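# Move wooden block from bench onto cart floor

## Task

Lift the wooden block from the bench and lay it flat on the floor of the cart, at the end with the handle, next to the profiles. The drop flap must stay open, and anything already in its goal state must remain so. At the finish, the robot must have released the block, withdrawn both hands from the cart, be upright and untilted (no fall), and be in contact with nothing.

## Robot and tools

ROBOT. A Rainbow Robotics RB-Y1: a base on two drive wheels plus two rear casters (it cannot strafe), a folding leg and torso, a head with pan and tilt, and two 7-joint arms, each ending in a parallel gripper. Each wrist has a camera in a case that sticks out sideways and can strike things. The base is 0.58 m wide, with its front 0.10 m ahead of the wheel axle and its back 0.57 m behind it. Turning in place sweeps a 0.58 m radius. In the start pose the camera cases make the robot up to 0.73 m wide.

FRAMES. All positions are in metres. The base frame has its origin on the floor between the drive wheels, with x forward, y to the left and z up. The left_hand and right_hand lines give, in this frame, the point between the finger pads, 0.03 m back from the tips. The fingers point along the hand's -z axis and close along its x axis. chest is a point on the spine, also in the base frame. base_odometry is the base pose in the frame the base had at the start. It comes only from wheel counting, so slip shows up as motion. Heading is in radians, positive to the left.

move. One action per call. Possible forms: base and/or joints, optionally with min_time_s or contact_limits; or target, alone or with min_time_s; or contact_limits alone. A call with no action just returns the state and images.
- base: {"x_m_s", "turn_rad_s", "for_s"}. This is a velocity command in the robot's own frame, not a pose. x_m_s is forward speed in m/s: 0, or 0.005 to 1.5 with either sign (negative drives backward). turn_rad_s is in rad/s, left positive: 0, or 0.02 to 1.509 with either sign. for_s is 0.1 to 5 s. Any key left out counts as 0. Distance is roughly speed × for_s. Acceleration is 0.4 m/s² (turning 0.5 rad/s²), and the base coasts to a stop afterwards. If |x_m_s| + 0.27×|turn_rad_s| exceeds 1.5, both are scaled down together.
- joints: one dict covering all joints of both arms, the torso and the head. Keys are named per joint. Values are absolute targets in rad; grippers take the opening in m, from 0 to 0.1. Ranges: torso_squat_rad 0 to 1.2; torso_shift_rad -0.3 to 0.6; torso_pitch_rad -0.2 to 1.4 (positive bows forward); torso_yaw_rad -1.5 to 1.5 (positive is left; raise both arms at least 0.2 rad sideways first); shoulder_pitch ±2.356 (negative swings the arm forward and up); left_shoulder_roll 0 to 3.141 and right_shoulder_roll -3.141 to 0 (both move outward); shoulder_yaw ±2.094; elbow -2.617 to 0.01 (negative bends); forearm_roll ±3.141; wrist_pitch -1.57 to 1.919; hand_roll ±2.705; head_pan_rad ±0.523; head_tilt_rad -0.35 to 1.57 (positive looks down). The torso also has combined limits: squat+shift ≤ 1.52; squat−shift+pitch ≤ 1.57; shift+0.5·pitch−0.4·squat ≤ 0.7; shift+0.3·pitch−0.5·squat ≤ 0.39.
- target: an absolute pose for a single hand, in the base frame: {"side": "left"|"right", "x", "y", "z" (m, −3 to 3), "quat_wxyz": [w, x, y, z] in the convention the hand lines print}. It is solved once into arm joint angles, so the hand follows an arc. Split long moves into shorter steps. A target cannot start while an earlier move is still running.
- min_time_s: 0.1 to 8. It sets the minimum duration of the arm, head and torso motions.
- contact_limits: a cap on gripper current in mA, 200 to 672.5, given per key (left_gripper_m, right_gripper_m). It stays in effect until changed, and each scene starts at 672.5. A lower cap means a gentler grip.
- cameras: a list drawn from head_camera, left_wrist_camera, right_wrist_camera, or ["all"].
- blocking: false makes the call return after about 0.5 s while motion continues.
To grip something, command an opening at least 0.005 m narrower than the object. When the gripper then reports "off_target" or "done", that is normal.

wait {seconds 0 to 10, cameras} returns the state. stop brakes every motion. zoom_image {camera, region [x0,y0,x1,y1] in pixels, at most 504×504} enlarges part of that camera's latest image. The head image is 896×504 and the wrist images are 644×364. read_manual only returns licence text. finished_scene {scene} ends the scene and must be the last call of its reply.

RESULTS. The move line shows "done" or the worst status of the motions. A target reports "reached" (within 10 mm and 2°), "short" (with the remaining error) or "refused" (with the reason). Joint statuses include moving, done, off_target (it may still be pushing), stopped, contact_stop (torso only), time_out, limit_stop_at_<name> (a built-in guard), not_followed (after "joint command not followed", the arm-collision check), torque_fault and limit_stop_at_motor_heat. For the base, "done (sent for a of b s)" means the velocity was sent, even if the wheels only slipped. on_its_own lists motions the robot made without a command. If a call is refused, or hits a stop you did not command, the later calls in the same reply are skipped.

OTHER READINGS. lidar_m gives 12 ranges, one per 30° sector: the first straight ahead, then counter-clockwise (4th left, 7th behind, 10th right). They are measured 0.23 m above the floor, and "-" means nothing detected. motor_effort is wheel effort in %, with the peak in brackets. At rest it is normally under 30; more means the base is pushing on something. wheel_motors_off=1 means the wheels stalled and lost power for 2 s. There are also joint torques, external torques, wrist force/torque (uncalibrated, with offsets) and motor temperatures (a MOTOR HOT line appears at 65 °C, and the arm brakes at 80 °C).

AVOID. Never let the arms press hard on or strike each other, including fingers and camera cases; a hard press ends the scene. Contact torques at the joint load limits trigger a 10 s torque fault. Do not bend or rise quickly with the arms stretched forward or carrying a load, and do not stop hard while driving bowed forward, since either can tip the robot. Do not drive into furniture. Do not drop the block from a height or release it while it is moving. Do not knock anything over, slam, or push hard. Do not close the drop flap. At the end, open the grippers, lift the hands clear of the cart, and back away so nothing is touching the robot.

Each tool is called after ">>>" as name([rows], argument=value, ...), one row to a line, values as JSON.

## Session

>>> move()

>>> move(joints={"head_tilt_rad":0.7,"head_pan_rad":0.5,"torso_squat_rad":0}, cameras=["head_camera"])

>>> move(joints={"head_tilt_rad":0.7,"head_pan_rad":-0.5}, cameras=["head_camera"])

Scene clock: 0.00 s.
Joint torques (N m): no reading
External joint torques (N m): no reading
Motor temperatures (°C): left_arm=[30 28 31 35 34 32 37] | right_arm=[34 30 31 30 35 36 34]
Wrist force (N): no reading
Wrist torque (N m): no reading
Wrist force, peak (N): no reading
base_odometry: x=+0.000 y=+0.000 heading=+0.000
lidar_m: 0.75 1.03 1.57 4.58 1.52 1.08 1.02 1.07 1.44 3.60 1.10 0.78
base_status: not commanded
joint_positions: torso_squat_rad=+0.350 torso_shift_rad=+0.000 torso_pitch_rad=+0.000 torso_yaw_rad=+0.000 left_shoulder_pitch_rad=+0.037 left_shoulder_roll_rad=+0.004 left_shoulder_yaw_rad=-0.043 left_elbow_rad=-0.196 left_forearm_roll_rad=-0.014 left_wrist_pitch_rad=+0.002 left_hand_roll_rad=+0.027 left_gripper_m=+0.099 right_shoulder_pitch_rad=-0.040 right_shoulder_roll_rad=-0.021 right_shoulder_yaw_rad=-0.018 right_elbow_rad=-0.235 right_forearm_roll_rad=+0.049 right_wrist_pitch_rad=-0.014 right_hand_roll_rad=+0.035 right_gripper_m=+0.099 head_pan_rad=+0.000 head_tilt_rad=+0.400
joint_status: not commanded
wheel_motors_off: 0
motor_effort: left_wheel=+0 right_wheel=+0
chest: x=-0.2280 y=+0.0001 z=+1.2475 quat_wxyz=(+1.000, +0.000, +0.000, +0.000) (m; base frame)
left_hand: x=-0.1598 y=+0.2200 z=+0.5653 quat_wxyz=(+0.997, +0.000, -0.079, -0.009) (m; base frame)
right_hand: x=-0.0823 y=-0.2360 z=+0.5770 quat_wxyz=(+0.989, -0.016, -0.142, +0.041) (m; base frame)
pictures: head_camera, left_wrist_camera, right_wrist_camera
camera_calibration:
left_wrist_camera: T_world_to_cam=[[0.988724, 0.00955725, 0.149443, 0.0708295], [-0.0605519, -0.88722, 0.457355, -0.0439141], [0.13696, -0.461247, -0.876637, 0.69141], [0, 0, 0, 1]] pos_world=[-0.167385, 0.279272, 0.615616]
right_wrist_camera: T_world_to_cam=[[-0.945892, -0.11441, -0.303643, 0.0691098], [-0.245093, 0.865166, 0.437513, -0.0414065], [0.212646, 0.488261, -0.846394, 0.69334], [0, 0, 0, 1]] pos_world=[-0.0922137, -0.2948, 0.62594]

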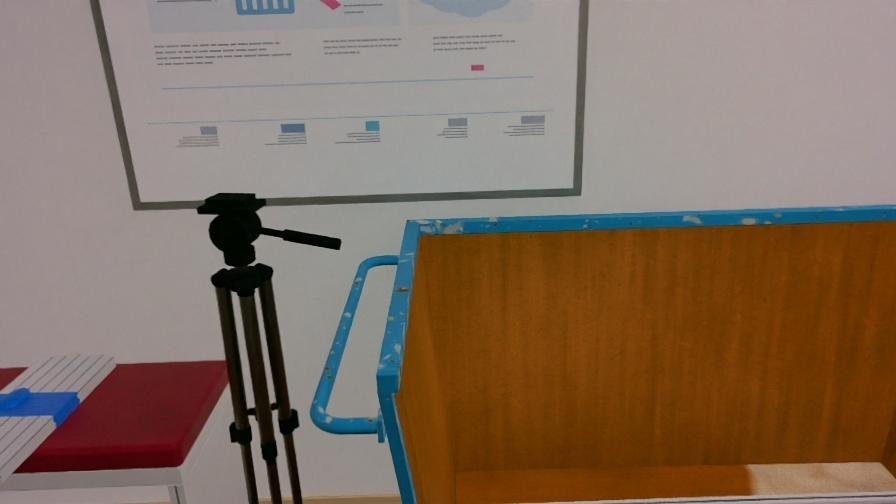

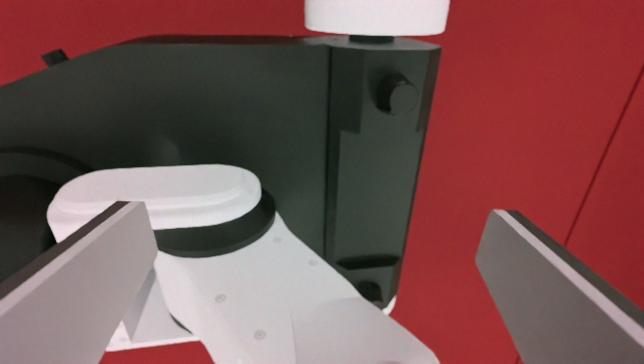

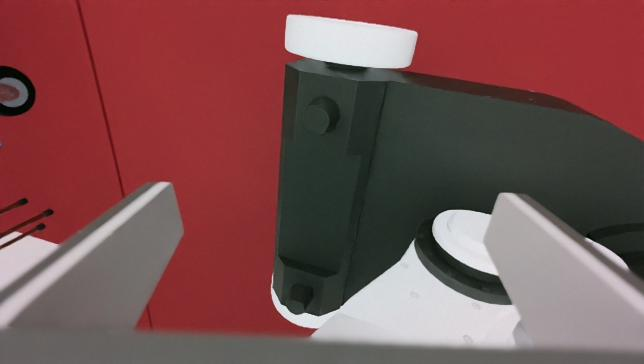

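Scene clock: 1.93 s.
Joint torques (N m): left_arm=[-1.52 -0.57 0.84 -0.45 -0.01 -0.65 -0.03] | right_arm=[-3.73 -0.72 -0.5 -1.36 -0.01 -0.44 -0.03]
External joint torques (N m): left_arm=[-0.14 -0.72 0.82 0.11 -0.01 -0.23 -0.02] | right_arm=[-0.13 0.39 -0.45 0.27 -0.08 0.16 -0.04]
Wrist force (N): left_arm=[-0.4 1.5 -7.7] | right_arm=[-2.9 1.1 -4.6]
Wrist torque (N m): left_arm=[-0.28 0.11 0.07] | right_arm=[-0.11 -0.13 -0.11]
Wrist force, peak (N): left_arm=[-0.8 1.3 -8.3] | right_arm=[-2.9 0.7 -5.4]
move: done
base_odometry: x=+0.000 y=+0.000 heading=+0.000
lidar_m: 0.74 1.03 1.57 4.56 1.54 1.08 1.02 1.09 1.45 3.60 1.10 0.79
base_status: not commanded
joint_positions: torso_squat_rad=+0.000 torso_shift_rad=+0.000 torso_pitch_rad=+0.000 torso_yaw_rad=+0.000 left_shoulder_pitch_rad=+0.037 left_shoulder_roll_rad=+0.004 left_shoulder_yaw_rad=-0.043 left_elbow_rad=-0.196 left_forearm_roll_rad=-0.014 left_wrist_pitch_rad=+0.002 left_hand_roll_rad=+0.027 left_gripper_m=+0.099 right_shoulder_pitch_rad=-0.040 right_shoulder_roll_rad=-0.021 right_shoulder_yaw_rad=-0.018 right_elbow_rad=-0.235 right_forearm_roll_rad=+0.049 right_wrist_pitch_rad=-0.014 right_hand_roll_rad=+0.035 right_gripper_m=+0.099 head_pan_rad=+0.500 head_tilt_rad=+0.700
joint_status: all done
wheel_motors_off: 0
motor_effort: left_wheel=+0(1) right_wheel=+0(2)
chest: x=-0.2279 y=+0.0001 z=+1.2899 quat_wxyz=(+1.000, +0.000, +0.000, +0.000) (m; base frame)
left_hand: x=-0.1598 y=+0.2200 z=+0.6077 quat_wxyz=(+0.997, +0.000, -0.079, -0.009) (m; base frame)
right_hand: x=-0.0824 y=-0.2360 z=+0.6195 quat_wxyz=(+0.989, -0.016, -0.142, +0.041) (m; base frame)
pictures: head_camera
camera_calibration:
head_camera: T_world_to_cam=[[0.478031, -0.877776, -0.0315623, 0.14461], [-0.538747, -0.264638, -0.799824, 1.13245], [0.693714, 0.399344, -0.599404, 0.980972], [0, 0, 0, 1]] pos_world=[-0.139539, 0.0348779, 1.49832]

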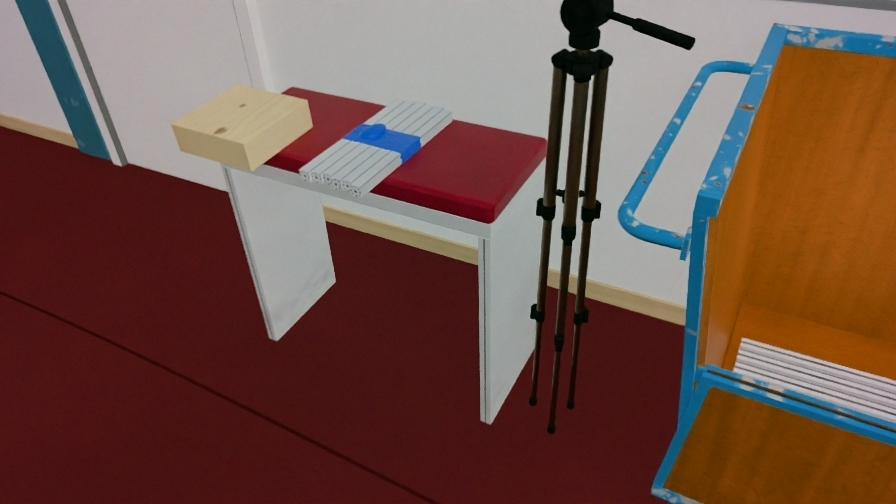

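Scene clock: 3.27 s.
Joint torques (N m): left_arm=[-1.68 -0.73 0.67 -0.47 0.01 -0.65 0.02] | right_arm=[-3.54 -0.39 -0.57 -1.43 -0.07 -0.43 -0.01]
External joint torques (N m): left_arm=[-0.3 -0.88 0.66 0.08 0.01 -0.22 0.03] | right_arm=[0.06 0.73 -0.53 0.2 -0.13 0.16 -0.03]
Wrist force (N): left_arm=[-0.2 1.6 -7.3] | right_arm=[-2.8 0.9 -4.4]
Wrist torque (N m): left_arm=[-0.37 0.16 0.11] | right_arm=[-0.11 -0.14 -0.12]
Wrist force, peak (N): left_arm=[0.2 1.8 -8.1] | right_arm=[-2.9 1.1 -5.5]
move: done
base_odometry: x=+0.000 y=+0.000 heading=+0.000
lidar_m: 0.75 1.03 1.56 4.58 1.51 1.09 1.02 1.07 1.42 3.62 1.08 0.79
base_status: not commanded
joint_positions: torso_squat_rad=+0.000 torso_shift_rad=+0.000 torso_pitch_rad=+0.000 torso_yaw_rad=+0.000 left_shoulder_pitch_rad=+0.037 left_shoulder_roll_rad=+0.004 left_shoulder_yaw_rad=-0.043 left_elbow_rad=-0.196 left_forearm_roll_rad=-0.014 left_wrist_pitch_rad=+0.002 left_hand_roll_rad=+0.027 left_gripper_m=+0.099 right_shoulder_pitch_rad=-0.040 right_shoulder_roll_rad=-0.021 right_shoulder_yaw_rad=-0.018 right_elbow_rad=-0.235 right_forearm_roll_rad=+0.049 right_wrist_pitch_rad=-0.014 right_hand_roll_rad=+0.035 right_gripper_m=+0.099 head_pan_rad=-0.500 head_tilt_rad=+0.700
joint_status: all done
wheel_motors_off: 0
motor_effort: left_wheel=+0(1) right_wheel=+0(2)
chest: x=-0.2279 y=+0.0001 z=+1.2899 quat_wxyz=(+1.000, +0.000, +0.000, +0.000) (m; base frame)
left_hand: x=-0.1598 y=+0.2200 z=+0.6077 quat_wxyz=(+0.997, +0.000, -0.079, -0.009) (m; base frame)
right_hand: x=-0.0824 y=-0.2360 z=+0.6195 quat_wxyz=(+0.989, -0.016, -0.142, +0.041) (m; base frame)
pictures: head_camera
camera_calibration:
head_camera: T_world_to_cam=[[-0.48031, -0.876537, -0.0313911, -0.0529307], [-0.513736, 0.310156, -0.799924, 1.13771], [0.710899, -0.368085, -0.59928, 0.984523], [0, 0, 0, 1]] pos_world=[-0.140839, -0.036874, 1.49842]

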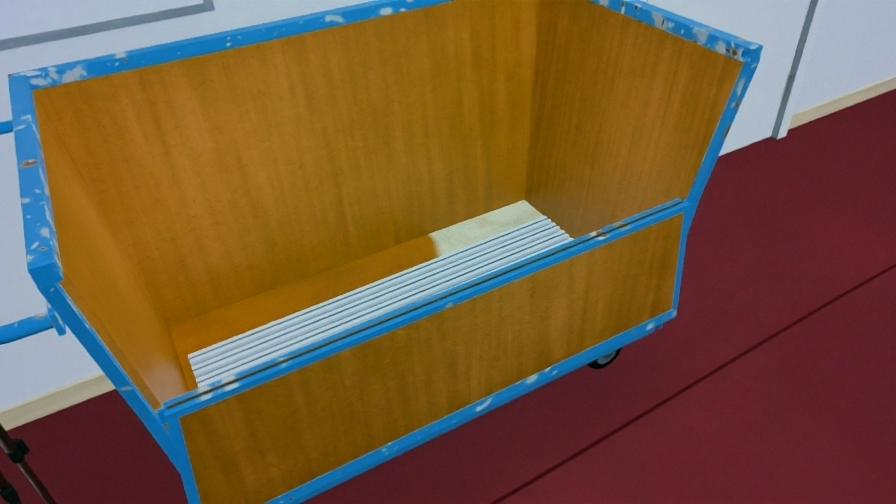

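>>> move(base={"turn_rad_s":1.5,"for_s":1.7725}, joints={"head_pan_rad":0,"head_tilt_rad":0.7})

>>> move(base={"x_m_s":0.6,"for_s":2.28})

>>> move(base={"turn_rad_s":-1.5,"for_s":1.7725}, cameras=["head_camera"])

>>> move(joints={"torso_pitch_rad":0.3,"right_shoulder_roll_rad":-0.3,"right_elbow_rad":-1.5,"right_shoulder_pitch_rad":0.3,"left_shoulder_roll_rad":0.4,"left_elbow_rad":-1.2,"left_shoulder_pitch_rad":0.5})

>>> move(target={"side":"right","x":0.38,"y":-0.2,"z":0.85,"quat_wxyz":[0.7071,0,-0.7071,0]}, cameras=["head_camera","right_wrist_camera"])

Scene clock: 15.23 s.
Joint torques (N m): left_arm=[-1.88 -0.83 0.87 -0.51 0.02 -0.65 -0.08] | right_arm=[-3.86 -0.79 -0.57 -1.31 -0.03 -0.6 0.01]
External joint torques (N m): left_arm=[-0.5 -0.98 0.86 0.05 0.02 -0.22 -0.07] | right_arm=[-0.26 0.32 -0.53 0.32 -0.09 -0.01 0]
Wrist force (N): left_arm=[-0.5 1.1 -7.8] | right_arm=[-3.0 0.9 -5.0]
Wrist torque (N m): left_arm=[-0.24 0.06 0.07] | right_arm=[-0.07 -0.13 -0.09]
Wrist force, peak (N): left_arm=[0.2 1.5 -8.5] | right_arm=[-2.8 1.6 -5.5]
move: done
base_odometry: x=+0.000 y=+0.000 heading=+1.560
lidar_m: 4.57 1.52 1.07 1.01 1.05 1.41 3.59 1.11 0.81 0.76 1.04 1.57
base_status: done (sent for 1.77 of 1.77 s)
joint_positions: torso_squat_rad=+0.000 torso_shift_rad=+0.000 torso_pitch_rad=+0.000 torso_yaw_rad=+0.000 left_shoulder_pitch_rad=+0.037 left_shoulder_roll_rad=+0.004 left_shoulder_yaw_rad=-0.043 left_elbow_rad=-0.196 left_forearm_roll_rad=-0.014 left_wrist_pitch_rad=+0.002 left_hand_roll_rad=+0.027 left_gripper_m=+0.099 right_shoulder_pitch_rad=-0.040 right_shoulder_roll_rad=-0.021 right_shoulder_yaw_rad=-0.018 right_elbow_rad=-0.235 right_forearm_roll_rad=+0.049 right_wrist_pitch_rad=-0.014 right_hand_roll_rad=+0.035 right_gripper_m=+0.099 head_pan_rad=+0.000 head_tilt_rad=+0.700
joint_status: all done
wheel_motors_off: 0
motor_effort: left_wheel=+7(34) right_wheel=+20(52)
chest: x=-0.2280 y=+0.0001 z=+1.2899 quat_wxyz=(+1.000, +0.000, +0.000, +0.000) (m; base frame)
left_hand: x=-0.1598 y=+0.2200 z=+0.6077 quat_wxyz=(+0.997, +0.000, -0.079, -0.009) (m; base frame)
right_hand: x=-0.0824 y=-0.2360 z=+0.6195 quat_wxyz=(+0.989, -0.016, -0.142, +0.041) (m; base frame)
pictures: none

Scene clock: 19.13 s.
Joint torques (N m): left_arm=[-1.05 -0.74 0.67 -0.31 0.05 -0.64 0.01] | right_arm=[-3.01 -0.68 -0.52 -1.34 0.04 -0.5 -0.15]
External joint torques (N m): left_arm=[0.34 -0.89 0.65 0.24 0.05 -0.22 0.02] | right_arm=[0.59 0.44 -0.48 0.29 -0.02 0.1 -0.17]
Wrist force (N): left_arm=[0.2 1.6 -8.1] | right_arm=[-3.0 1.4 -4.8]
Wrist torque (N m): left_arm=[-0.31 0.16 0.11] | right_arm=[-0.14 -0.15 -0.10]
Wrist force, peak (N): left_arm=[0.1 1.9 -8.4] | right_arm=[-3.1 1.5 -5.2]
move: done
base_odometry: x=+0.013 y=+1.360 heading=+1.561
lidar_m: 4.23 1.58 1.11 1.07 1.10 1.47 3.73 1.49 1.21 0.88 1.50 2.01
base_status: done (sent for 2.27 of 2.27 s)
joint_positions: torso_squat_rad=+0.000 torso_shift_rad=+0.000 torso_pitch_rad=+0.000 torso_yaw_rad=+0.000 left_shoulder_pitch_rad=+0.037 left_shoulder_roll_rad=+0.004 left_shoulder_yaw_rad=-0.043 left_elbow_rad=-0.196 left_forearm_roll_rad=-0.014 left_wrist_pitch_rad=+0.002 left_hand_roll_rad=+0.027 left_gripper_m=+0.099 right_shoulder_pitch_rad=-0.040 right_shoulder_roll_rad=-0.021 right_shoulder_yaw_rad=-0.018 right_elbow_rad=-0.235 right_forearm_roll_rad=+0.049 right_wrist_pitch_rad=-0.014 right_hand_roll_rad=+0.035 right_gripper_m=+0.099 head_pan_rad=+0.000 head_tilt_rad=+0.700
joint_status: not commanded
wheel_motors_off: 0
motor_effort: left_wheel=+16(57) right_wheel=-18(52)
chest: x=-0.2279 y=+0.0001 z=+1.2899 quat_wxyz=(+1.000, +0.000, +0.000, +0.000) (m; base frame)
left_hand: x=-0.1597 y=+0.2200 z=+0.6077 quat_wxyz=(+0.997, +0.000, -0.079, -0.009) (m; base frame)
right_hand: x=-0.0822 y=-0.2359 z=+0.6195 quat_wxyz=(+0.989, -0.016, -0.142, +0.041) (m; base frame)
pictures: none

Scene clock: 23.03 s.
Joint torques (N m): left_arm=[-1.72 -0.82 0.62 -0.43 -0.07 -0.63 -0.03] | right_arm=[-2.93 -0.49 -0.57 -1.31 -0.18 -0.47 0.01]
External joint torques (N m): left_arm=[-0.34 -0.97 0.61 0.13 -0.07 -0.21 -0.02] | right_arm=[0.67 0.63 -0.52 0.32 -0.24 0.13 0]
Wrist force (N): left_arm=[-0.3 1.1 -7.2] | right_arm=[-2.7 0.9 -5.2]
Wrist torque (N m): left_arm=[-0.23 0.11 0.09] | right_arm=[-0.08 -0.07 -0.10]
Wrist force, peak (N): left_arm=[-0.7 1.5 -8.2] | right_arm=[-3.0 1.1 -5.3]
move: done
base_odometry: x=+0.013 y=+1.360 heading=+0.001
lidar_m: 0.88 1.51 2.01 4.23 1.57 1.12 1.05 1.11 1.50 3.79 1.46 1.18
base_status: done (sent for 1.77 of 1.77 s)
joint_positions: torso_squat_rad=+0.000 torso_shift_rad=+0.000 torso_pitch_rad=+0.000 torso_yaw_rad=+0.000 left_shoulder_pitch_rad=+0.037 left_shoulder_roll_rad=+0.004 left_shoulder_yaw_rad=-0.043 left_elbow_rad=-0.196 left_forearm_roll_rad=-0.014 left_wrist_pitch_rad=+0.002 left_hand_roll_rad=+0.027 left_gripper_m=+0.099 right_shoulder_pitch_rad=-0.040 right_shoulder_roll_rad=-0.021 right_shoulder_yaw_rad=-0.018 right_elbow_rad=-0.235 right_forearm_roll_rad=+0.049 right_wrist_pitch_rad=-0.014 right_hand_roll_rad=+0.035 right_gripper_m=+0.099 head_pan_rad=+0.000 head_tilt_rad=+0.700
joint_status: not commanded
wheel_motors_off: 0
motor_effort: left_wheel=+22(44) right_wheel=+3(52)
chest: x=-0.2280 y=+0.0001 z=+1.2899 quat_wxyz=(+1.000, +0.000, +0.000, +0.000) (m; base frame)
left_hand: x=-0.1598 y=+0.2201 z=+0.6077 quat_wxyz=(+0.997, +0.000, -0.079, -0.009) (m; base frame)
right_hand: x=-0.0823 y=-0.2359 z=+0.6195 quat_wxyz=(+0.989, -0.016, -0.142, +0.041) (m; base frame)
pictures: head_camera
camera_calibration:
head_camera: T_world_to_cam=[[-0.00130247, -0.999504, -0.0314588, 0.0457172], [-0.59956, 0.025958, -0.799909, 1.11997], [0.800329, 0.0178196, -0.599297, 1.00303], [0, 0, 0, 1]] pos_world=[-0.131205, -0.00125113, 1.49842]

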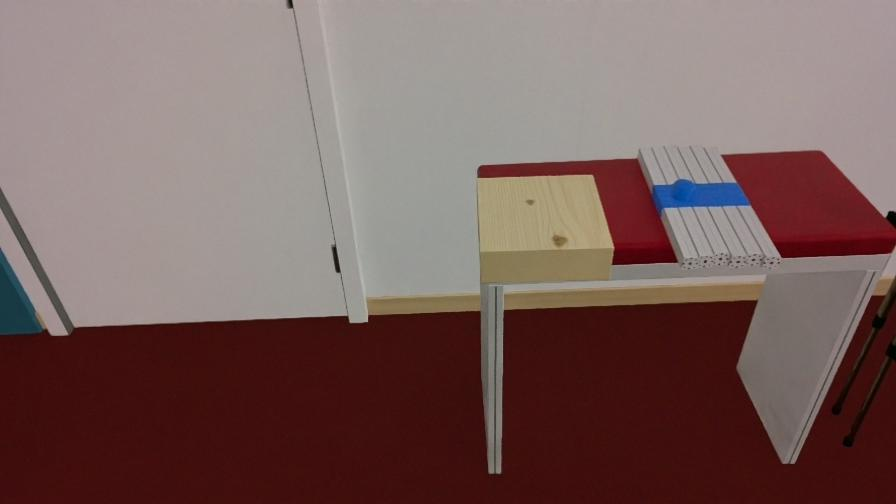

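Scene clock: 24.83 s.
Joint torques (N m): left_arm=[7.46 6.12 4.53 -2.77 0.02 -1.04 -0.1] | right_arm=[2.81 -6.3 -3.89 -7.19 0.08 -1.53 0.07]
External joint torques (N m): left_arm=[-1.36 -2.01 0.75 -0.27 -0.02 -0.29 -0.08] | right_arm=[0.71 0.05 -0.16 -0.28 -0.06 -0.08 0.04]
Wrist force (N): left_arm=[-0.8 -0.6 -6.6] | right_arm=[-4.7 3.2 -2.6]
Wrist torque (N m): left_arm=[-0.21 0.16 0.08] | right_arm=[-0.25 -0.16 -0.13]
Wrist force, peak (N): left_arm=[0.7 -0.2 -8.3] | right_arm=[-5.1 2.3 -4.7]
move: done
base_odometry: x=+0.013 y=+1.360 heading=+0.001
lidar_m: 0.88 1.50 2.02 4.24 1.57 1.11 1.07 1.12 1.49 3.79 1.47 1.18
base_status: not commanded
joint_positions: torso_squat_rad=+0.000 torso_shift_rad=+0.000 torso_pitch_rad=+0.300 torso_yaw_rad=+0.000 left_shoulder_pitch_rad=+0.500 left_shoulder_roll_rad=+0.400 left_shoulder_yaw_rad=-0.043 left_elbow_rad=-1.200 left_forearm_roll_rad=-0.014 left_wrist_pitch_rad=+0.002 left_hand_roll_rad=+0.027 left_gripper_m=+0.099 right_shoulder_pitch_rad=+0.300 right_shoulder_roll_rad=-0.300 right_shoulder_yaw_rad=-0.018 right_elbow_rad=-1.500 right_forearm_roll_rad=+0.049 right_wrist_pitch_rad=-0.014 right_hand_roll_rad=+0.035 right_gripper_m=+0.099 head_pan_rad=+0.000 head_tilt_rad=+0.700
joint_status: all done
wheel_motors_off: 0
motor_effort: left_wheel=+21(26) right_wheel=+3(8)
chest: x=-0.1365 y=+0.0001 z=+1.2761 quat_wxyz=(+0.989, +0.000, +0.149, +0.000) (m; base frame)
left_hand: x=-0.1175 y=+0.4462 z=+0.7164 quat_wxyz=(+0.965, +0.147, -0.189, -0.109) (m; base frame)
right_hand: x=+0.1284 y=-0.3755 z=+0.8080 quat_wxyz=(+0.881, -0.140, -0.433, +0.131) (m; base frame)
pictures: none

Scene clock: 26.50 s.
Joint torques (N m): left_arm=[7.62 5.93 4.06 -2.44 0 -1.02 0.05] | right_arm=[-12.1 -3.08 -2.17 -5.51 -0.03 -1.82 0.21]
External joint torques (N m): left_arm=[-1.2 -2.2 0.28 0.06 -0.04 -0.28 0.06] | right_arm=[1.4 -0.14 -2.3 0.41 -0.26 0.07 0.16]
Wrist force (N): left_arm=[-1.3 -0.9 -7.0] | right_arm=[-7.2 0.7 0.4]
Wrist torque (N m): left_arm=[-0.17 0.08 0.10] | right_arm=[-0.14 -0.41 -0.24]
Wrist force, peak (N): left_arm=[-2.1 -0.5 -7.7] | right_arm=[-8.1 1.7 -1.3]
move: short
base_odometry: x=+0.013 y=+1.360 heading=+0.001
lidar_m: 0.87 1.49 2.03 4.24 1.57 1.11 1.07 1.12 1.51 3.79 1.44 1.17
base_status: not commanded
joint_positions: torso_squat_rad=+0.000 torso_shift_rad=+0.000 torso_pitch_rad=+0.300 torso_yaw_rad=+0.000 left_shoulder_pitch_rad=+0.500 left_shoulder_roll_rad=+0.400 left_shoulder_yaw_rad=-0.043 left_elbow_rad=-1.200 left_forearm_roll_rad=-0.014 left_wrist_pitch_rad=+0.002 left_hand_roll_rad=+0.027 left_gripper_m=+0.099 right_shoulder_pitch_rad=-0.725 right_shoulder_roll_rad=-0.063 right_shoulder_yaw_rad=-0.110 right_elbow_rad=-0.267 right_forearm_roll_rad=-0.153 right_wrist_pitch_rad=-0.757 right_hand_roll_rad=+0.066 right_gripper_m=+0.099 head_pan_rad=+0.000 head_tilt_rad=+0.700
joint_status: all done
wheel_motors_off: 0
motor_effort: left_wheel=+21(22) right_wheel=+4(8)
chest: x=-0.1365 y=+0.0001 z=+1.2761 quat_wxyz=(+0.989, +0.000, +0.149, +0.000) (m; base frame)
left_hand: x=-0.1175 y=+0.4462 z=+0.7164 quat_wxyz=(+0.965, +0.147, -0.189, -0.109) (m; base frame)
right_hand: x=+0.3797 y=-0.1997 z=+0.8509 quat_wxyz=(+0.761, +0.002, -0.649, +0.002) (m; base frame)
right_hand_status: short (checked arc, as near as the solve gets, planned for 1.3 s): 1 mm and 9.1 deg off. The place is met; only the turn is off.
pictures: head_camera, right_wrist_camera
camera_calibration:
head_camera: T_world_to_cam=[[-0.0105429, -0.999504, -0.0296704, 0.0418558], [-0.809164, 0.0259606, -0.587009, 0.863437], [0.587489, 0.0178194, -0.809036, 1.16002], [0, 0, 0, 1]] pos_world=[0.0176054, -0.00125112, 1.44658]
right_wrist_camera: T_world_to_cam=[[-0.132559, -0.0293697, -0.99074, 0.886264], [-0.512241, 0.857759, 0.0431093, 0.356169], [0.84855, 0.513212, -0.128748, -0.0379284], [0, 0, 0, 1]] pos_world=[0.332111, -0.260013, 0.85782]

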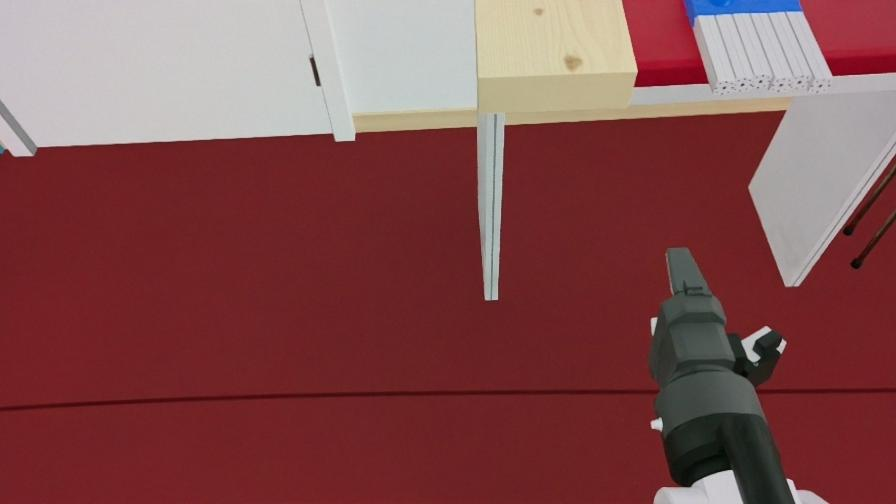

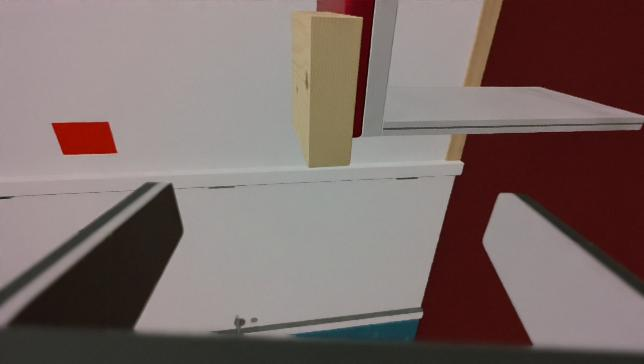

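>>> move(joints={"torso_pitch_rad":0.6,"torso_squat_rad":0.6,"right_shoulder_pitch_rad":-0.3,"right_elbow_rad":-1.0,"right_shoulder_roll_rad":-0.15})

>>> move(target={"side":"right","x":0.36,"y":-0.115,"z":0.775,"quat_wxyz":[0.7071,0,-0.7071,0]})

>>> move(base={"x_m_s":0.25,"for_s":1.2}, cameras=["head_camera","right_wrist_camera"])

Scene clock: 31.80 s.
Joint torques (N m): left_arm=[14.68 5.33 3.7 0.72 -0.02 -0.53 0.08] | right_arm=[-1.64 -3.63 -2.54 -7.07 -0.1 -1.94 0.17]
External joint torques (N m): left_arm=[-0.9 -1.56 0.62 0.11 -0.05 -0.34 0.08] | right_arm=[-0.25 0.3 -1.07 -0.91 -0.22 -0.03 0.12]
Wrist force (N): left_arm=[0.4 -0.6 -7.6] | right_arm=[-7.0 1.3 0.7]
Wrist torque (N m): left_arm=[-0.16 0.14 0.07] | right_arm=[-0.17 -0.35 -0.28]
Wrist force, peak (N): left_arm=[0.5 -0.5 -8.1] | right_arm=[-8.4 0.6 -0.1]
move: done
base_odometry: x=+0.013 y=+1.360 heading=+0.001
lidar_m: 0.87 1.50 2.02 4.24 1.57 1.12 1.06 1.12 1.49 3.79 1.46 1.20
base_status: not commanded
joint_positions: torso_squat_rad=+0.600 torso_shift_rad=+0.000 torso_pitch_rad=+0.600 torso_yaw_rad=+0.000 left_shoulder_pitch_rad=+0.500 left_shoulder_roll_rad=+0.400 left_shoulder_yaw_rad=-0.043 left_elbow_rad=-1.200 left_forearm_roll_rad=-0.014 left_wrist_pitch_rad=+0.002 left_hand_roll_rad=+0.027 left_gripper_m=+0.099 right_shoulder_pitch_rad=-0.300 right_shoulder_roll_rad=-0.150 right_shoulder_yaw_rad=-0.111 right_elbow_rad=-1.000 right_forearm_roll_rad=-0.153 right_wrist_pitch_rad=-0.757 right_hand_roll_rad=+0.066 right_gripper_m=+0.099 head_pan_rad=+0.000 head_tilt_rad=+0.700
joint_status: all done
wheel_motors_off: 0
motor_effort: left_wheel=+20(23) right_wheel=+2(6)
chest: x=-0.0532 y=+0.0001 z=+1.1136 quat_wxyz=(+0.955, +0.000, +0.296, +0.000) (m; base frame)
left_hand: x=-0.2004 y=+0.4462 z=+0.5733 quat_wxyz=(+0.982, +0.129, -0.043, -0.130) (m; base frame)
right_hand: x=+0.3090 y=-0.3012 z=+0.6696 quat_wxyz=(+0.745, -0.063, -0.664, +0.004) (m; base frame)
pictures: none

Scene clock: 33.13 s.
Joint torques (N m): left_arm=[14.34 5.55 3.61 0.63 -0.1 -0.42 -0.06] | right_arm=[-2.81 2.81 -0.49 -9.17 0.98 -1.61 -0.23]
External joint torques (N m): left_arm=[-1.23 -1.35 0.52 0.02 -0.13 -0.23 -0.06] | right_arm=[1.3 0.1 -1.62 -0.52 0.11 -0.14 -0.28]
Wrist force (N): left_arm=[0.8 -0.1 -7.7] | right_arm=[-7.4 0.9 1.3]
Wrist torque (N m): left_arm=[-0.22 0.19 0.07] | right_arm=[-0.16 -0.44 -0.23]
Wrist force, peak (N): left_arm=[0.6 -0.3 -8.1] | right_arm=[-8.3 1.2 1.4]
move: done
base_odometry: x=+0.013 y=+1.360 heading=+0.001
lidar_m: 0.89 1.49 2.03 4.24 1.57 1.11 1.07 1.12 1.49 3.78 1.46 1.19
base_status: not commanded
joint_positions: torso_squat_rad=+0.600 torso_shift_rad=+0.000 torso_pitch_rad=+0.600 torso_yaw_rad=+0.000 left_shoulder_pitch_rad=+0.500 left_shoulder_roll_rad=+0.400 left_shoulder_yaw_rad=-0.043 left_elbow_rad=-1.200 left_forearm_roll_rad=-0.014 left_wrist_pitch_rad=+0.002 left_hand_roll_rad=+0.027 left_gripper_m=+0.099 right_shoulder_pitch_rad=-0.283 right_shoulder_roll_rad=+0.000 right_shoulder_yaw_rad=+0.267 right_elbow_rad=-1.445 right_forearm_roll_rad=-0.643 right_wrist_pitch_rad=-0.579 right_hand_roll_rad=+0.696 right_gripper_m=+0.099 head_pan_rad=+0.000 head_tilt_rad=+0.700
joint_status: all done
wheel_motors_off: 0
motor_effort: left_wheel=+20(21) right_wheel=+3(5)
chest: x=-0.0533 y=+0.0001 z=+1.1136 quat_wxyz=(+0.955, +0.000, +0.296, +0.000) (m; base frame)
left_hand: x=-0.2004 y=+0.4462 z=+0.5733 quat_wxyz=(+0.982, +0.129, -0.043, -0.130) (m; base frame)
right_hand: x=+0.3600 y=-0.1148 z=+0.7748 quat_wxyz=(+0.707, +0.002, -0.707, +0.001) (m; base frame)
right_hand_status: reached (checked arc, planned for 0.8 s): 0 mm and 0.2 deg off.
pictures: none

Scene clock: 35.27 s.
Joint torques (N m): left_arm=[14.51 5.41 3.27 0.72 -0.17 -0.43 0.04] | right_arm=[-4.03 2.64 -0.19 -9.1 1.18 -1.72 -0.32]
External joint torques (N m): left_arm=[-1.07 -1.48 0.19 0.1 -0.2 -0.23 0.04] | right_arm=[0.08 -0.08 -1.33 -0.46 0.32 -0.24 -0.37]
Wrist force (N): left_arm=[0.1 0.0 -8.0] | right_arm=[-7.1 0.9 0.8]
Wrist torque (N m): left_arm=[-0.28 0.11 0.07] | right_arm=[-0.14 -0.38 -0.24]
Wrist force, peak (N): left_arm=[0.4 -1.1 -8.0] | right_arm=[-7.9 0.6 1.6]
move: done
base_odometry: x=+0.313 y=+1.360 heading=+0.001
lidar_m: 0.57 1.19 1.63 4.19 2.01 1.45 1.37 1.44 1.91 1.83 0.98 1.08
base_status: done (sent for 1.2 of 1.2 s)
joint_positions: torso_squat_rad=+0.600 torso_shift_rad=+0.000 torso_pitch_rad=+0.600 torso_yaw_rad=+0.000 left_shoulder_pitch_rad=+0.500 left_shoulder_roll_rad=+0.400 left_shoulder_yaw_rad=-0.043 left_elbow_rad=-1.200 left_forearm_roll_rad=-0.014 left_wrist_pitch_rad=+0.002 left_hand_roll_rad=+0.027 left_gripper_m=+0.099 right_shoulder_pitch_rad=-0.283 right_shoulder_roll_rad=+0.000 right_shoulder_yaw_rad=+0.267 right_elbow_rad=-1.445 right_forearm_roll_rad=-0.643 right_wrist_pitch_rad=-0.579 right_hand_roll_rad=+0.696 right_gripper_m=+0.099 head_pan_rad=+0.000 head_tilt_rad=+0.700
joint_status: not commanded
wheel_motors_off: 0
motor_effort: left_wheel=-6(48) right_wheel=+7(39)
chest: x=-0.0532 y=+0.0001 z=+1.1136 quat_wxyz=(+0.955, +0.000, +0.296, +0.000) (m; base frame)
left_hand: x=-0.2004 y=+0.4462 z=+0.5733 quat_wxyz=(+0.982, +0.129, -0.043, -0.130) (m; base frame)
right_hand: x=+0.3599 y=-0.1149 z=+0.7747 quat_wxyz=(+0.707, +0.002, -0.707, +0.001) (m; base frame)
pictures: head_camera, right_wrist_camera
camera_calibration:
head_camera: T_world_to_cam=[[-0.0189361, -0.999502, -0.0252592, 0.0325775], [-0.946508, 0.0260602, -0.321626, 0.532666], [0.322124, 0.0178177, -0.94653, 1.11859], [0, 0, 0, 1]] pos_world=[0.144463, -0.00125082, 1.23092]
right_wrist_camera: T_world_to_cam=[[0.0271009, -0.0281606, -0.999236, 0.759894], [-0.509782, 0.859462, -0.0380476, 0.338757], [0.859877, 0.510424, 0.0089364, -0.185586], [0, 0, 0, 1]] pos_world=[0.311679, -0.175023, 0.77386]

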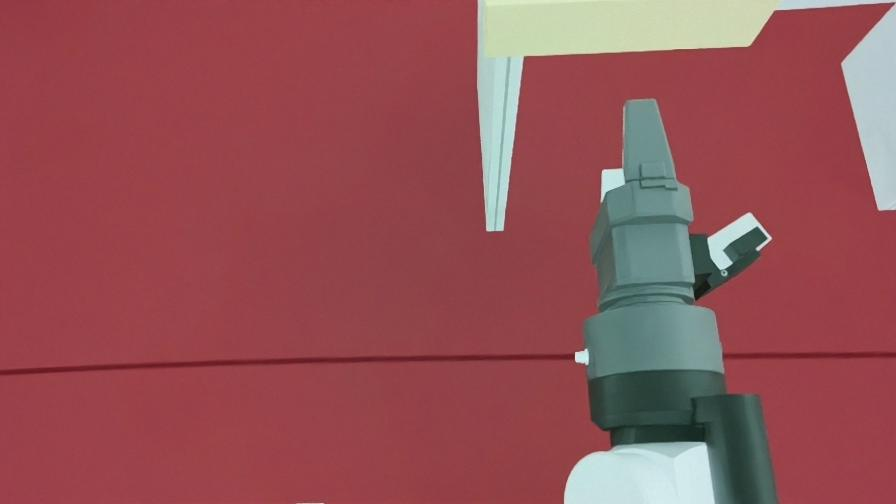

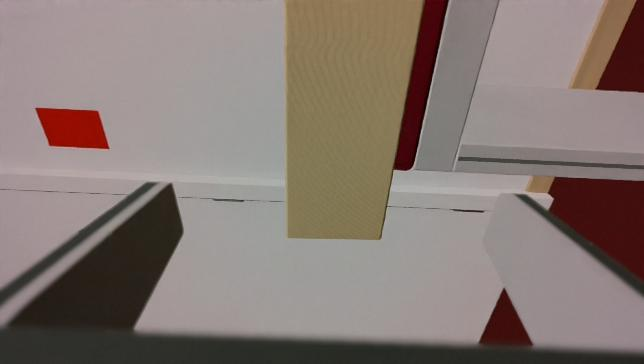

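>>> move(base={"x_m_s":0.15,"for_s":1.0}, cameras=["head_camera","right_wrist_camera"])

Scene clock: 38.80 s.
Joint torques (N m): left_arm=[14.84 5.15 3.38 0.55 -0.12 -0.42 -0.01] | right_arm=[-3.94 3.01 -0.43 -9.12 1.13 -1.52 -0.28]
External joint torques (N m): left_arm=[-0.74 -1.74 0.29 -0.06 -0.15 -0.23 -0.01] | right_arm=[0.16 0.3 -1.56 -0.47 0.26 -0.05 -0.33]
Wrist force (N): left_arm=[0.6 -0.5 -7.3] | right_arm=[-7.3 0.5 1.3]
Wrist torque (N m): left_arm=[-0.16 0.18 0.07] | right_arm=[-0.11 -0.41 -0.23]
Wrist force, peak (N): left_arm=[0.4 -0.3 -8.4] | right_arm=[-7.9 0.4 1.4]
move: done
base_odometry: x=+0.463 y=+1.360 heading=+0.000
lidar_m: 0.43 1.05 1.43 3.64 2.24 1.59 1.51 1.58 2.12 1.27 0.88 1.09
base_status: done (sent for 1 of 1 s)
joint_positions: torso_squat_rad=+0.600 torso_shift_rad=+0.000 torso_pitch_rad=+0.600 torso_yaw_rad=+0.000 left_shoulder_pitch_rad=+0.500 left_shoulder_roll_rad=+0.400 left_shoulder_yaw_rad=-0.043 left_elbow_rad=-1.200 left_forearm_roll_rad=-0.014 left_wrist_pitch_rad=+0.002 left_hand_roll_rad=+0.027 left_gripper_m=+0.099 right_shoulder_pitch_rad=-0.283 right_shoulder_roll_rad=+0.000 right_shoulder_yaw_rad=+0.267 right_elbow_rad=-1.445 right_forearm_roll_rad=-0.643 right_wrist_pitch_rad=-0.579 right_hand_roll_rad=+0.696 right_gripper_m=+0.099 head_pan_rad=+0.000 head_tilt_rad=+0.700
joint_status: not commanded
wheel_motors_off: 0
motor_effort: left_wheel=-8(24) right_wheel=+8(31)
chest: x=-0.0532 y=+0.0001 z=+1.1136 quat_wxyz=(+0.955, +0.000, +0.296, +0.000) (m; base frame)
left_hand: x=-0.2004 y=+0.4462 z=+0.5733 quat_wxyz=(+0.982, +0.129, -0.043, -0.130) (m; base frame)
right_hand: x=+0.3599 y=-0.1149 z=+0.7747 quat_wxyz=(+0.707, +0.002, -0.707, +0.001) (m; base frame)
pictures: head_camera, right_wrist_camera
camera_calibration:
head_camera: T_world_to_cam=[[-0.0189399, -0.999501, -0.0252604, 0.0325796], [-0.946508, 0.0260642, -0.321626, 0.532665], [0.322124, 0.0178176, -0.94653, 1.11859], [0, 0, 0, 1]] pos_world=[0.144463, -0.00125081, 1.23092]
right_wrist_camera: T_world_to_cam=[[0.0270145, -0.0282108, -0.999237, 0.759912], [-0.509785, 0.85946, -0.0380467, 0.338757], [0.859877, 0.510424, 0.00883643, -0.185508], [0, 0, 0, 1]] pos_world=[0.311679, -0.175023, 0.77386]

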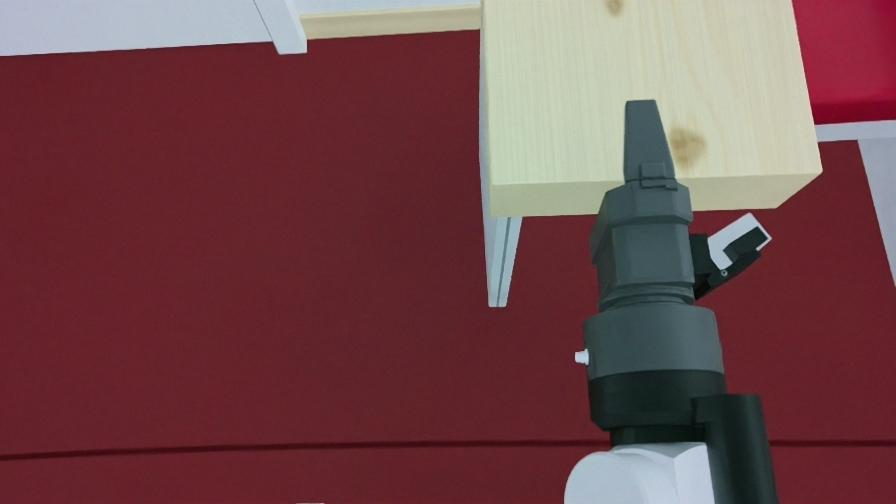

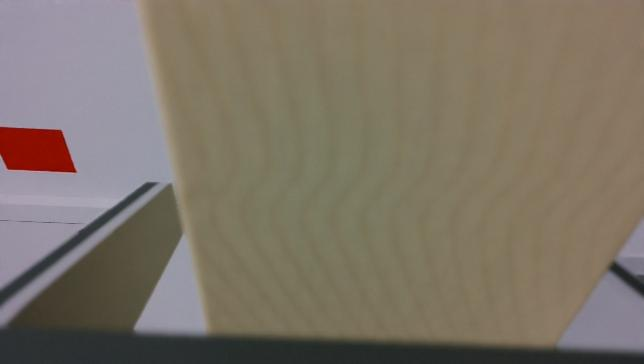

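>>> move(joints={"right_gripper_m":0.04}, cameras=["right_wrist_camera"])

Scene clock: 41.27 s.
Joint torques (N m): left_arm=[14.44 5.47 3.51 0.6 0 -0.39 0.04] | right_arm=[-5.12 2.5 -0.82 -12.28 1.27 -2.94 -0.06]
External joint torques (N m): left_arm=[-1.14 -1.42 0.42 -0.02 -0.03 -0.2 0.04] | right_arm=[-1.03 -0.21 -1.95 -3.64 0.41 -1.46 -0.12]
Wrist force (N): left_arm=[0.9 -0.1 -8.2] | right_arm=[-16.2 0.4 -1.6]
Wrist torque (N m): left_arm=[-0.23 0.25 0.07] | right_arm=[-0.11 -0.69 -0.41]
Wrist force, peak (N): left_arm=[0.0 -0.6 -8.5] | right_arm=[-17.2 0.4 -1.6]
move: off_target
base_odometry: x=+0.463 y=+1.360 heading=+0.000
lidar_m: 0.41 1.04 1.43 3.65 2.23 1.60 1.52 1.58 2.13 1.28 0.89 1.08
base_status: not commanded
joint_positions: torso_squat_rad=+0.600 torso_shift_rad=+0.000 torso_pitch_rad=+0.600 torso_yaw_rad=+0.000 left_shoulder_pitch_rad=+0.500 left_shoulder_roll_rad=+0.400 left_shoulder_yaw_rad=-0.043 left_elbow_rad=-1.200 left_forearm_roll_rad=-0.014 left_wrist_pitch_rad=+0.002 left_hand_roll_rad=+0.027 left_gripper_m=+0.099 right_shoulder_pitch_rad=-0.283 right_shoulder_roll_rad=+0.000 right_shoulder_yaw_rad=+0.267 right_elbow_rad=-1.444 right_forearm_roll_rad=-0.643 right_wrist_pitch_rad=-0.578 right_hand_roll_rad=+0.696 right_gripper_m=+0.074 head_pan_rad=+0.000 head_tilt_rad=+0.700
joint_status: right_gripper_m off_target (ended at +0.074, target +0.040)
wheel_motors_off: 0
motor_effort: left_wheel=-9(9) right_wheel=+7(8)
chest: x=-0.0532 y=+0.0001 z=+1.1136 quat_wxyz=(+0.955, +0.000, +0.296, +0.000) (m; base frame)
left_hand: x=-0.2004 y=+0.4462 z=+0.5733 quat_wxyz=(+0.982, +0.129, -0.043, -0.130) (m; base frame)
right_hand: x=+0.3597 y=-0.1149 z=+0.7741 quat_wxyz=(+0.707, +0.002, -0.707, +0.001) (m; base frame)
pictures: right_wrist_camera
camera_calibration:
right_wrist_camera: T_world_to_cam=[[0.0257308, -0.0283762, -0.999266, 0.759806], [-0.509958, 0.85938, -0.0375351, 0.338278], [0.859814, 0.510549, 0.00764183, -0.184363], [0, 0, 0, 1]] pos_world=[0.311475, -0.175023, 0.773355]

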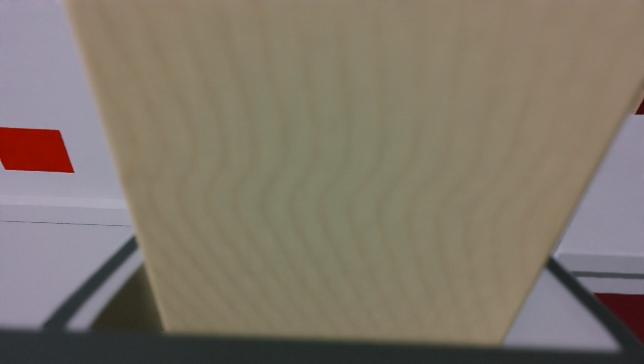

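>>> move(joints={"torso_squat_rad":0.53}, min_time_s=0.7, cameras=["head_camera","right_wrist_camera"])

Scene clock: 43.37 s.
Joint torques (N m): left_arm=[14.47 5.15 3.55 0.76 0.03 -0.35 -0.13] | right_arm=[-12.69 2.84 -0.18 -20.78 3.08 -7.24 0.11]
External joint torques (N m): left_arm=[-1.13 -1.74 0.46 0.14 0 -0.16 -0.13] | right_arm=[-8.66 0.13 -1.32 -12.17 2.22 -5.76 0.06]
Wrist force (N): left_arm=[0.1 0.1 -7.8] | right_arm=[-28.9 1.1 0.4]
Wrist torque (N m): left_arm=[-0.22 0.18 0.10] | right_arm=[-0.06 1.83 -0.36]
Wrist force, peak (N): left_arm=[0.6 -0.7 -8.2] | right_arm=[-30.2 1.3 -0.1]
move: done
base_odometry: x=+0.463 y=+1.360 heading=+0.000
lidar_m: 0.42 1.03 1.42 3.65 2.24 1.59 1.52 1.58 2.11 1.27 0.88 1.06
base_status: not commanded
joint_positions: torso_squat_rad=+0.530 torso_shift_rad=+0.000 torso_pitch_rad=+0.601 torso_yaw_rad=+0.000 left_shoulder_pitch_rad=+0.500 left_shoulder_roll_rad=+0.400 left_shoulder_yaw_rad=-0.043 left_elbow_rad=-1.200 left_forearm_roll_rad=-0.014 left_wrist_pitch_rad=+0.002 left_hand_roll_rad=+0.027 left_gripper_m=+0.099 right_shoulder_pitch_rad=-0.281 right_shoulder_roll_rad=+0.000 right_shoulder_yaw_rad=+0.267 right_elbow_rad=-1.442 right_forearm_roll_rad=-0.644 right_wrist_pitch_rad=-0.577 right_hand_roll_rad=+0.696 right_gripper_m=+0.074 head_pan_rad=+0.000 head_tilt_rad=+0.700
joint_status: all done
wheel_motors_off: 0
motor_effort: left_wheel=-8(9) right_wheel=+10(10)
chest: x=-0.0528 y=+0.0001 z=+1.1397 quat_wxyz=(+0.955, +0.000, +0.296, +0.000) (m; base frame)
left_hand: x=-0.2005 y=+0.4462 z=+0.5995 quat_wxyz=(+0.982, +0.129, -0.042, -0.130) (m; base frame)
right_hand: x=+0.3588 y=-0.1152 z=+0.7980 quat_wxyz=(+0.709, +0.001, -0.705, +0.001) (m; base frame)
pictures: head_camera, right_wrist_camera
camera_calibration:
head_camera: T_world_to_cam=[[-0.0189609, -0.999502, -0.0252412, 0.0332223], [-0.946813, 0.026061, -0.320728, 0.540386], [0.321226, 0.0178174, -0.946835, 1.14346], [0, 0, 0, 1]] pos_world=[0.144965, -0.00125082, 1.25683]
right_wrist_camera: T_world_to_cam=[[0.0201375, -0.0290822, -0.999374, 0.785678], [-0.510333, 0.859253, -0.0352879, 0.337329], [0.859741, 0.510724, 0.00246162, -0.179506], [0, 0, 0, 1]] pos_world=[0.310657, -0.175324, 0.797532]

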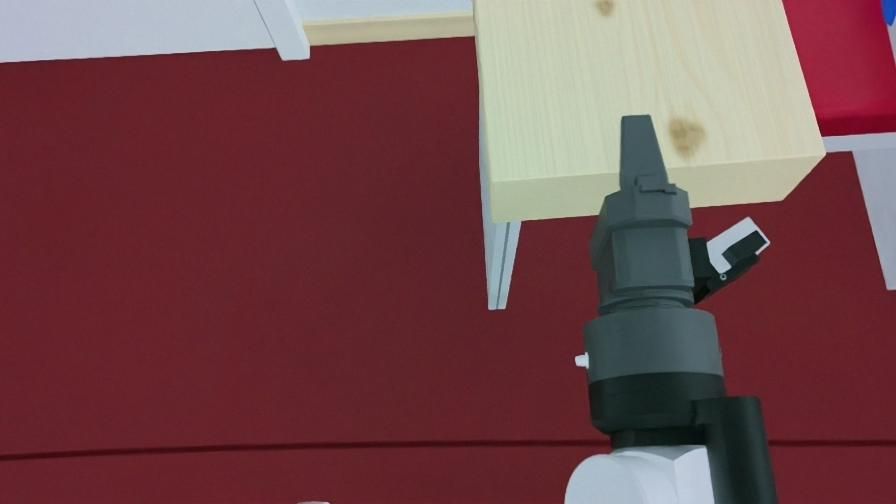

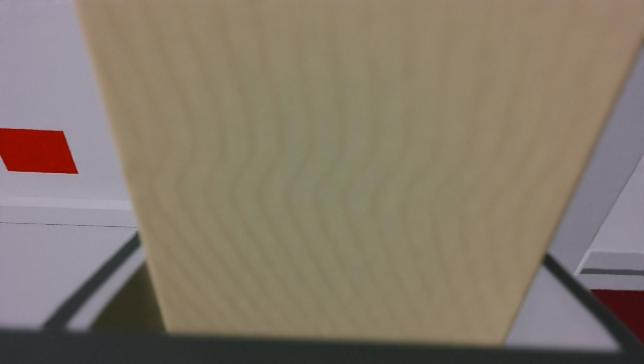

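>>> move(joints={"torso_squat_rad":0.47}, min_time_s=0.8)

>>> move(base={"x_m_s":-0.12,"for_s":3.2}, cameras=["head_camera","right_wrist_camera"])

Scene clock: 45.90 s.
Joint torques (N m): left_arm=[14.58 5.35 3.45 0.68 0 -0.4 0.05] | right_arm=[-12.82 2.95 -0.08 -21.18 3.13 -7.36 -0.22]
External joint torques (N m): left_arm=[-1.02 -1.54 0.37 0.06 -0.03 -0.21 0.05] | right_arm=[-8.8 0.25 -1.22 -12.56 2.26 -5.88 -0.27]
Wrist force (N): left_arm=[0.9 -0.6 -7.1] | right_arm=[-28.8 1.2 0.0]
Wrist torque (N m): left_arm=[-0.17 0.21 0.10] | right_arm=[-0.02 1.82 -0.35]
Wrist force, peak (N): left_arm=[0.9 -0.3 -8.1] | right_arm=[-29.5 1.7 -0.1]
move: done
base_odometry: x=+0.463 y=+1.360 heading=+0.000
lidar_m: 0.42 1.05 1.42 3.64 2.23 1.59 1.52 1.59 2.11 1.28 0.89 1.05
base_status: not commanded
joint_positions: torso_squat_rad=+0.470 torso_shift_rad=+0.000 torso_pitch_rad=+0.601 torso_yaw_rad=+0.000 left_shoulder_pitch_rad=+0.500 left_shoulder_roll_rad=+0.400 left_shoulder_yaw_rad=-0.043 left_elbow_rad=-1.200 left_forearm_roll_rad=-0.014 left_wrist_pitch_rad=+0.002 left_hand_roll_rad=+0.027 left_gripper_m=+0.099 right_shoulder_pitch_rad=-0.281 right_shoulder_roll_rad=+0.000 right_shoulder_yaw_rad=+0.267 right_elbow_rad=-1.442 right_forearm_roll_rad=-0.644 right_wrist_pitch_rad=-0.577 right_hand_roll_rad=+0.696 right_gripper_m=+0.074 head_pan_rad=+0.000 head_tilt_rad=+0.700
joint_status: all done
wheel_motors_off: 0
motor_effort: left_wheel=-7(8) right_wheel=+7(10)
chest: x=-0.0528 y=+0.0001 z=+1.1598 quat_wxyz=(+0.955, +0.000, +0.296, +0.000) (m; base frame)
left_hand: x=-0.2005 y=+0.4462 z=+0.6196 quat_wxyz=(+0.982, +0.129, -0.042, -0.130) (m; base frame)
right_hand: x=+0.3588 y=-0.1152 z=+0.8181 quat_wxyz=(+0.709, +0.001, -0.705, +0.002) (m; base frame)
pictures: none

Scene clock: 50.03 s.
Joint torques (N m): left_arm=[14.16 5.45 3.35 0.6 0.04 -0.42 -0.01] | right_arm=[-14.19 2.62 -0.15 -21.5 3.26 -7.45 -0.08]
External joint torques (N m): left_arm=[-1.44 -1.44 0.26 -0.03 0.01 -0.23 -0.01] | right_arm=[-10.17 -0.08 -1.29 -12.88 2.39 -5.97 -0.13]
Wrist force (N): left_arm=[0.3 0.1 -7.5] | right_arm=[-29.2 1.6 0.3]
Wrist torque (N m): left_arm=[-0.24 0.16 0.11] | right_arm=[-0.05 1.81 -0.35]
Wrist force, peak (N): left_arm=[0.6 -0.1 -8.4] | right_arm=[-30.3 1.5 -1.6]
move: done
base_odometry: x=+0.079 y=+1.360 heading=-0.001
lidar_m: 0.80 1.42 1.91 4.25 1.66 1.19 1.13 1.19 1.58 3.99 1.42 1.13
base_status: done (sent for 3.2 of 3.2 s)
joint_positions: torso_squat_rad=+0.470 torso_shift_rad=+0.000 torso_pitch_rad=+0.601 torso_yaw_rad=+0.000 left_shoulder_pitch_rad=+0.500 left_shoulder_roll_rad=+0.400 left_shoulder_yaw_rad=-0.043 left_elbow_rad=-1.200 left_forearm_roll_rad=-0.014 left_wrist_pitch_rad=+0.002 left_hand_roll_rad=+0.027 left_gripper_m=+0.099 right_shoulder_pitch_rad=-0.280 right_shoulder_roll_rad=+0.000 right_shoulder_yaw_rad=+0.267 right_elbow_rad=-1.442 right_forearm_roll_rad=-0.644 right_wrist_pitch_rad=-0.577 right_hand_roll_rad=+0.696 right_gripper_m=+0.074 head_pan_rad=+0.000 head_tilt_rad=+0.700
joint_status: not commanded
wheel_motors_off: 0
motor_effort: left_wheel=-12(29) right_wheel=+13(36)
chest: x=-0.0528 y=+0.0001 z=+1.1598 quat_wxyz=(+0.955, +0.000, +0.296, +0.000) (m; base frame)
left_hand: x=-0.2005 y=+0.4462 z=+0.6197 quat_wxyz=(+0.982, +0.129, -0.042, -0.130) (m; base frame)
right_hand: x=+0.3587 y=-0.1152 z=+0.8180 quat_wxyz=(+0.709, +0.001, -0.705, +0.001) (m; base frame)
pictures: head_camera, right_wrist_camera
camera_calibration:
head_camera: T_world_to_cam=[[-0.0189313, -0.9995, -0.0253381, 0.0338513], [-0.946783, 0.0260657, -0.320815, 0.546972], [0.321315, 0.0179162, -0.946803, 1.16254], [0, 0, 0, 1]] pos_world=[0.144965, -0.00125105, 1.27703]
right_wrist_camera: T_world_to_cam=[[0.019654, -0.0292497, -0.999379, 0.805789], [-0.510276, 0.85929, -0.0351848, 0.337924], [0.859786, 0.510651, 0.00196303, -0.178949], [0, 0, 0, 1]] pos_world=[0.310455, -0.175425, 0.81753]

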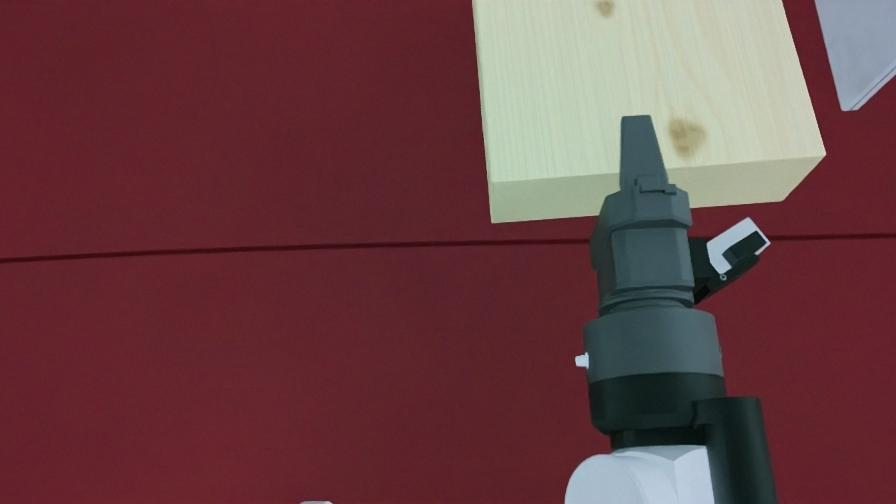

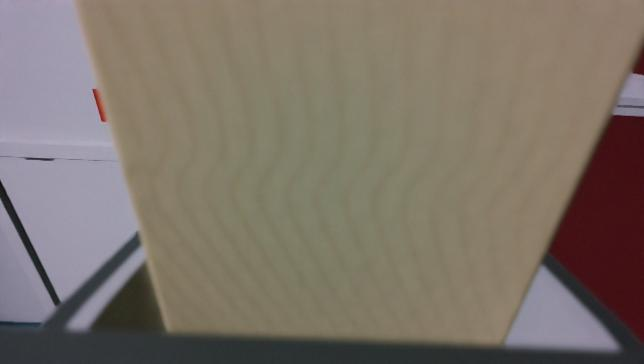

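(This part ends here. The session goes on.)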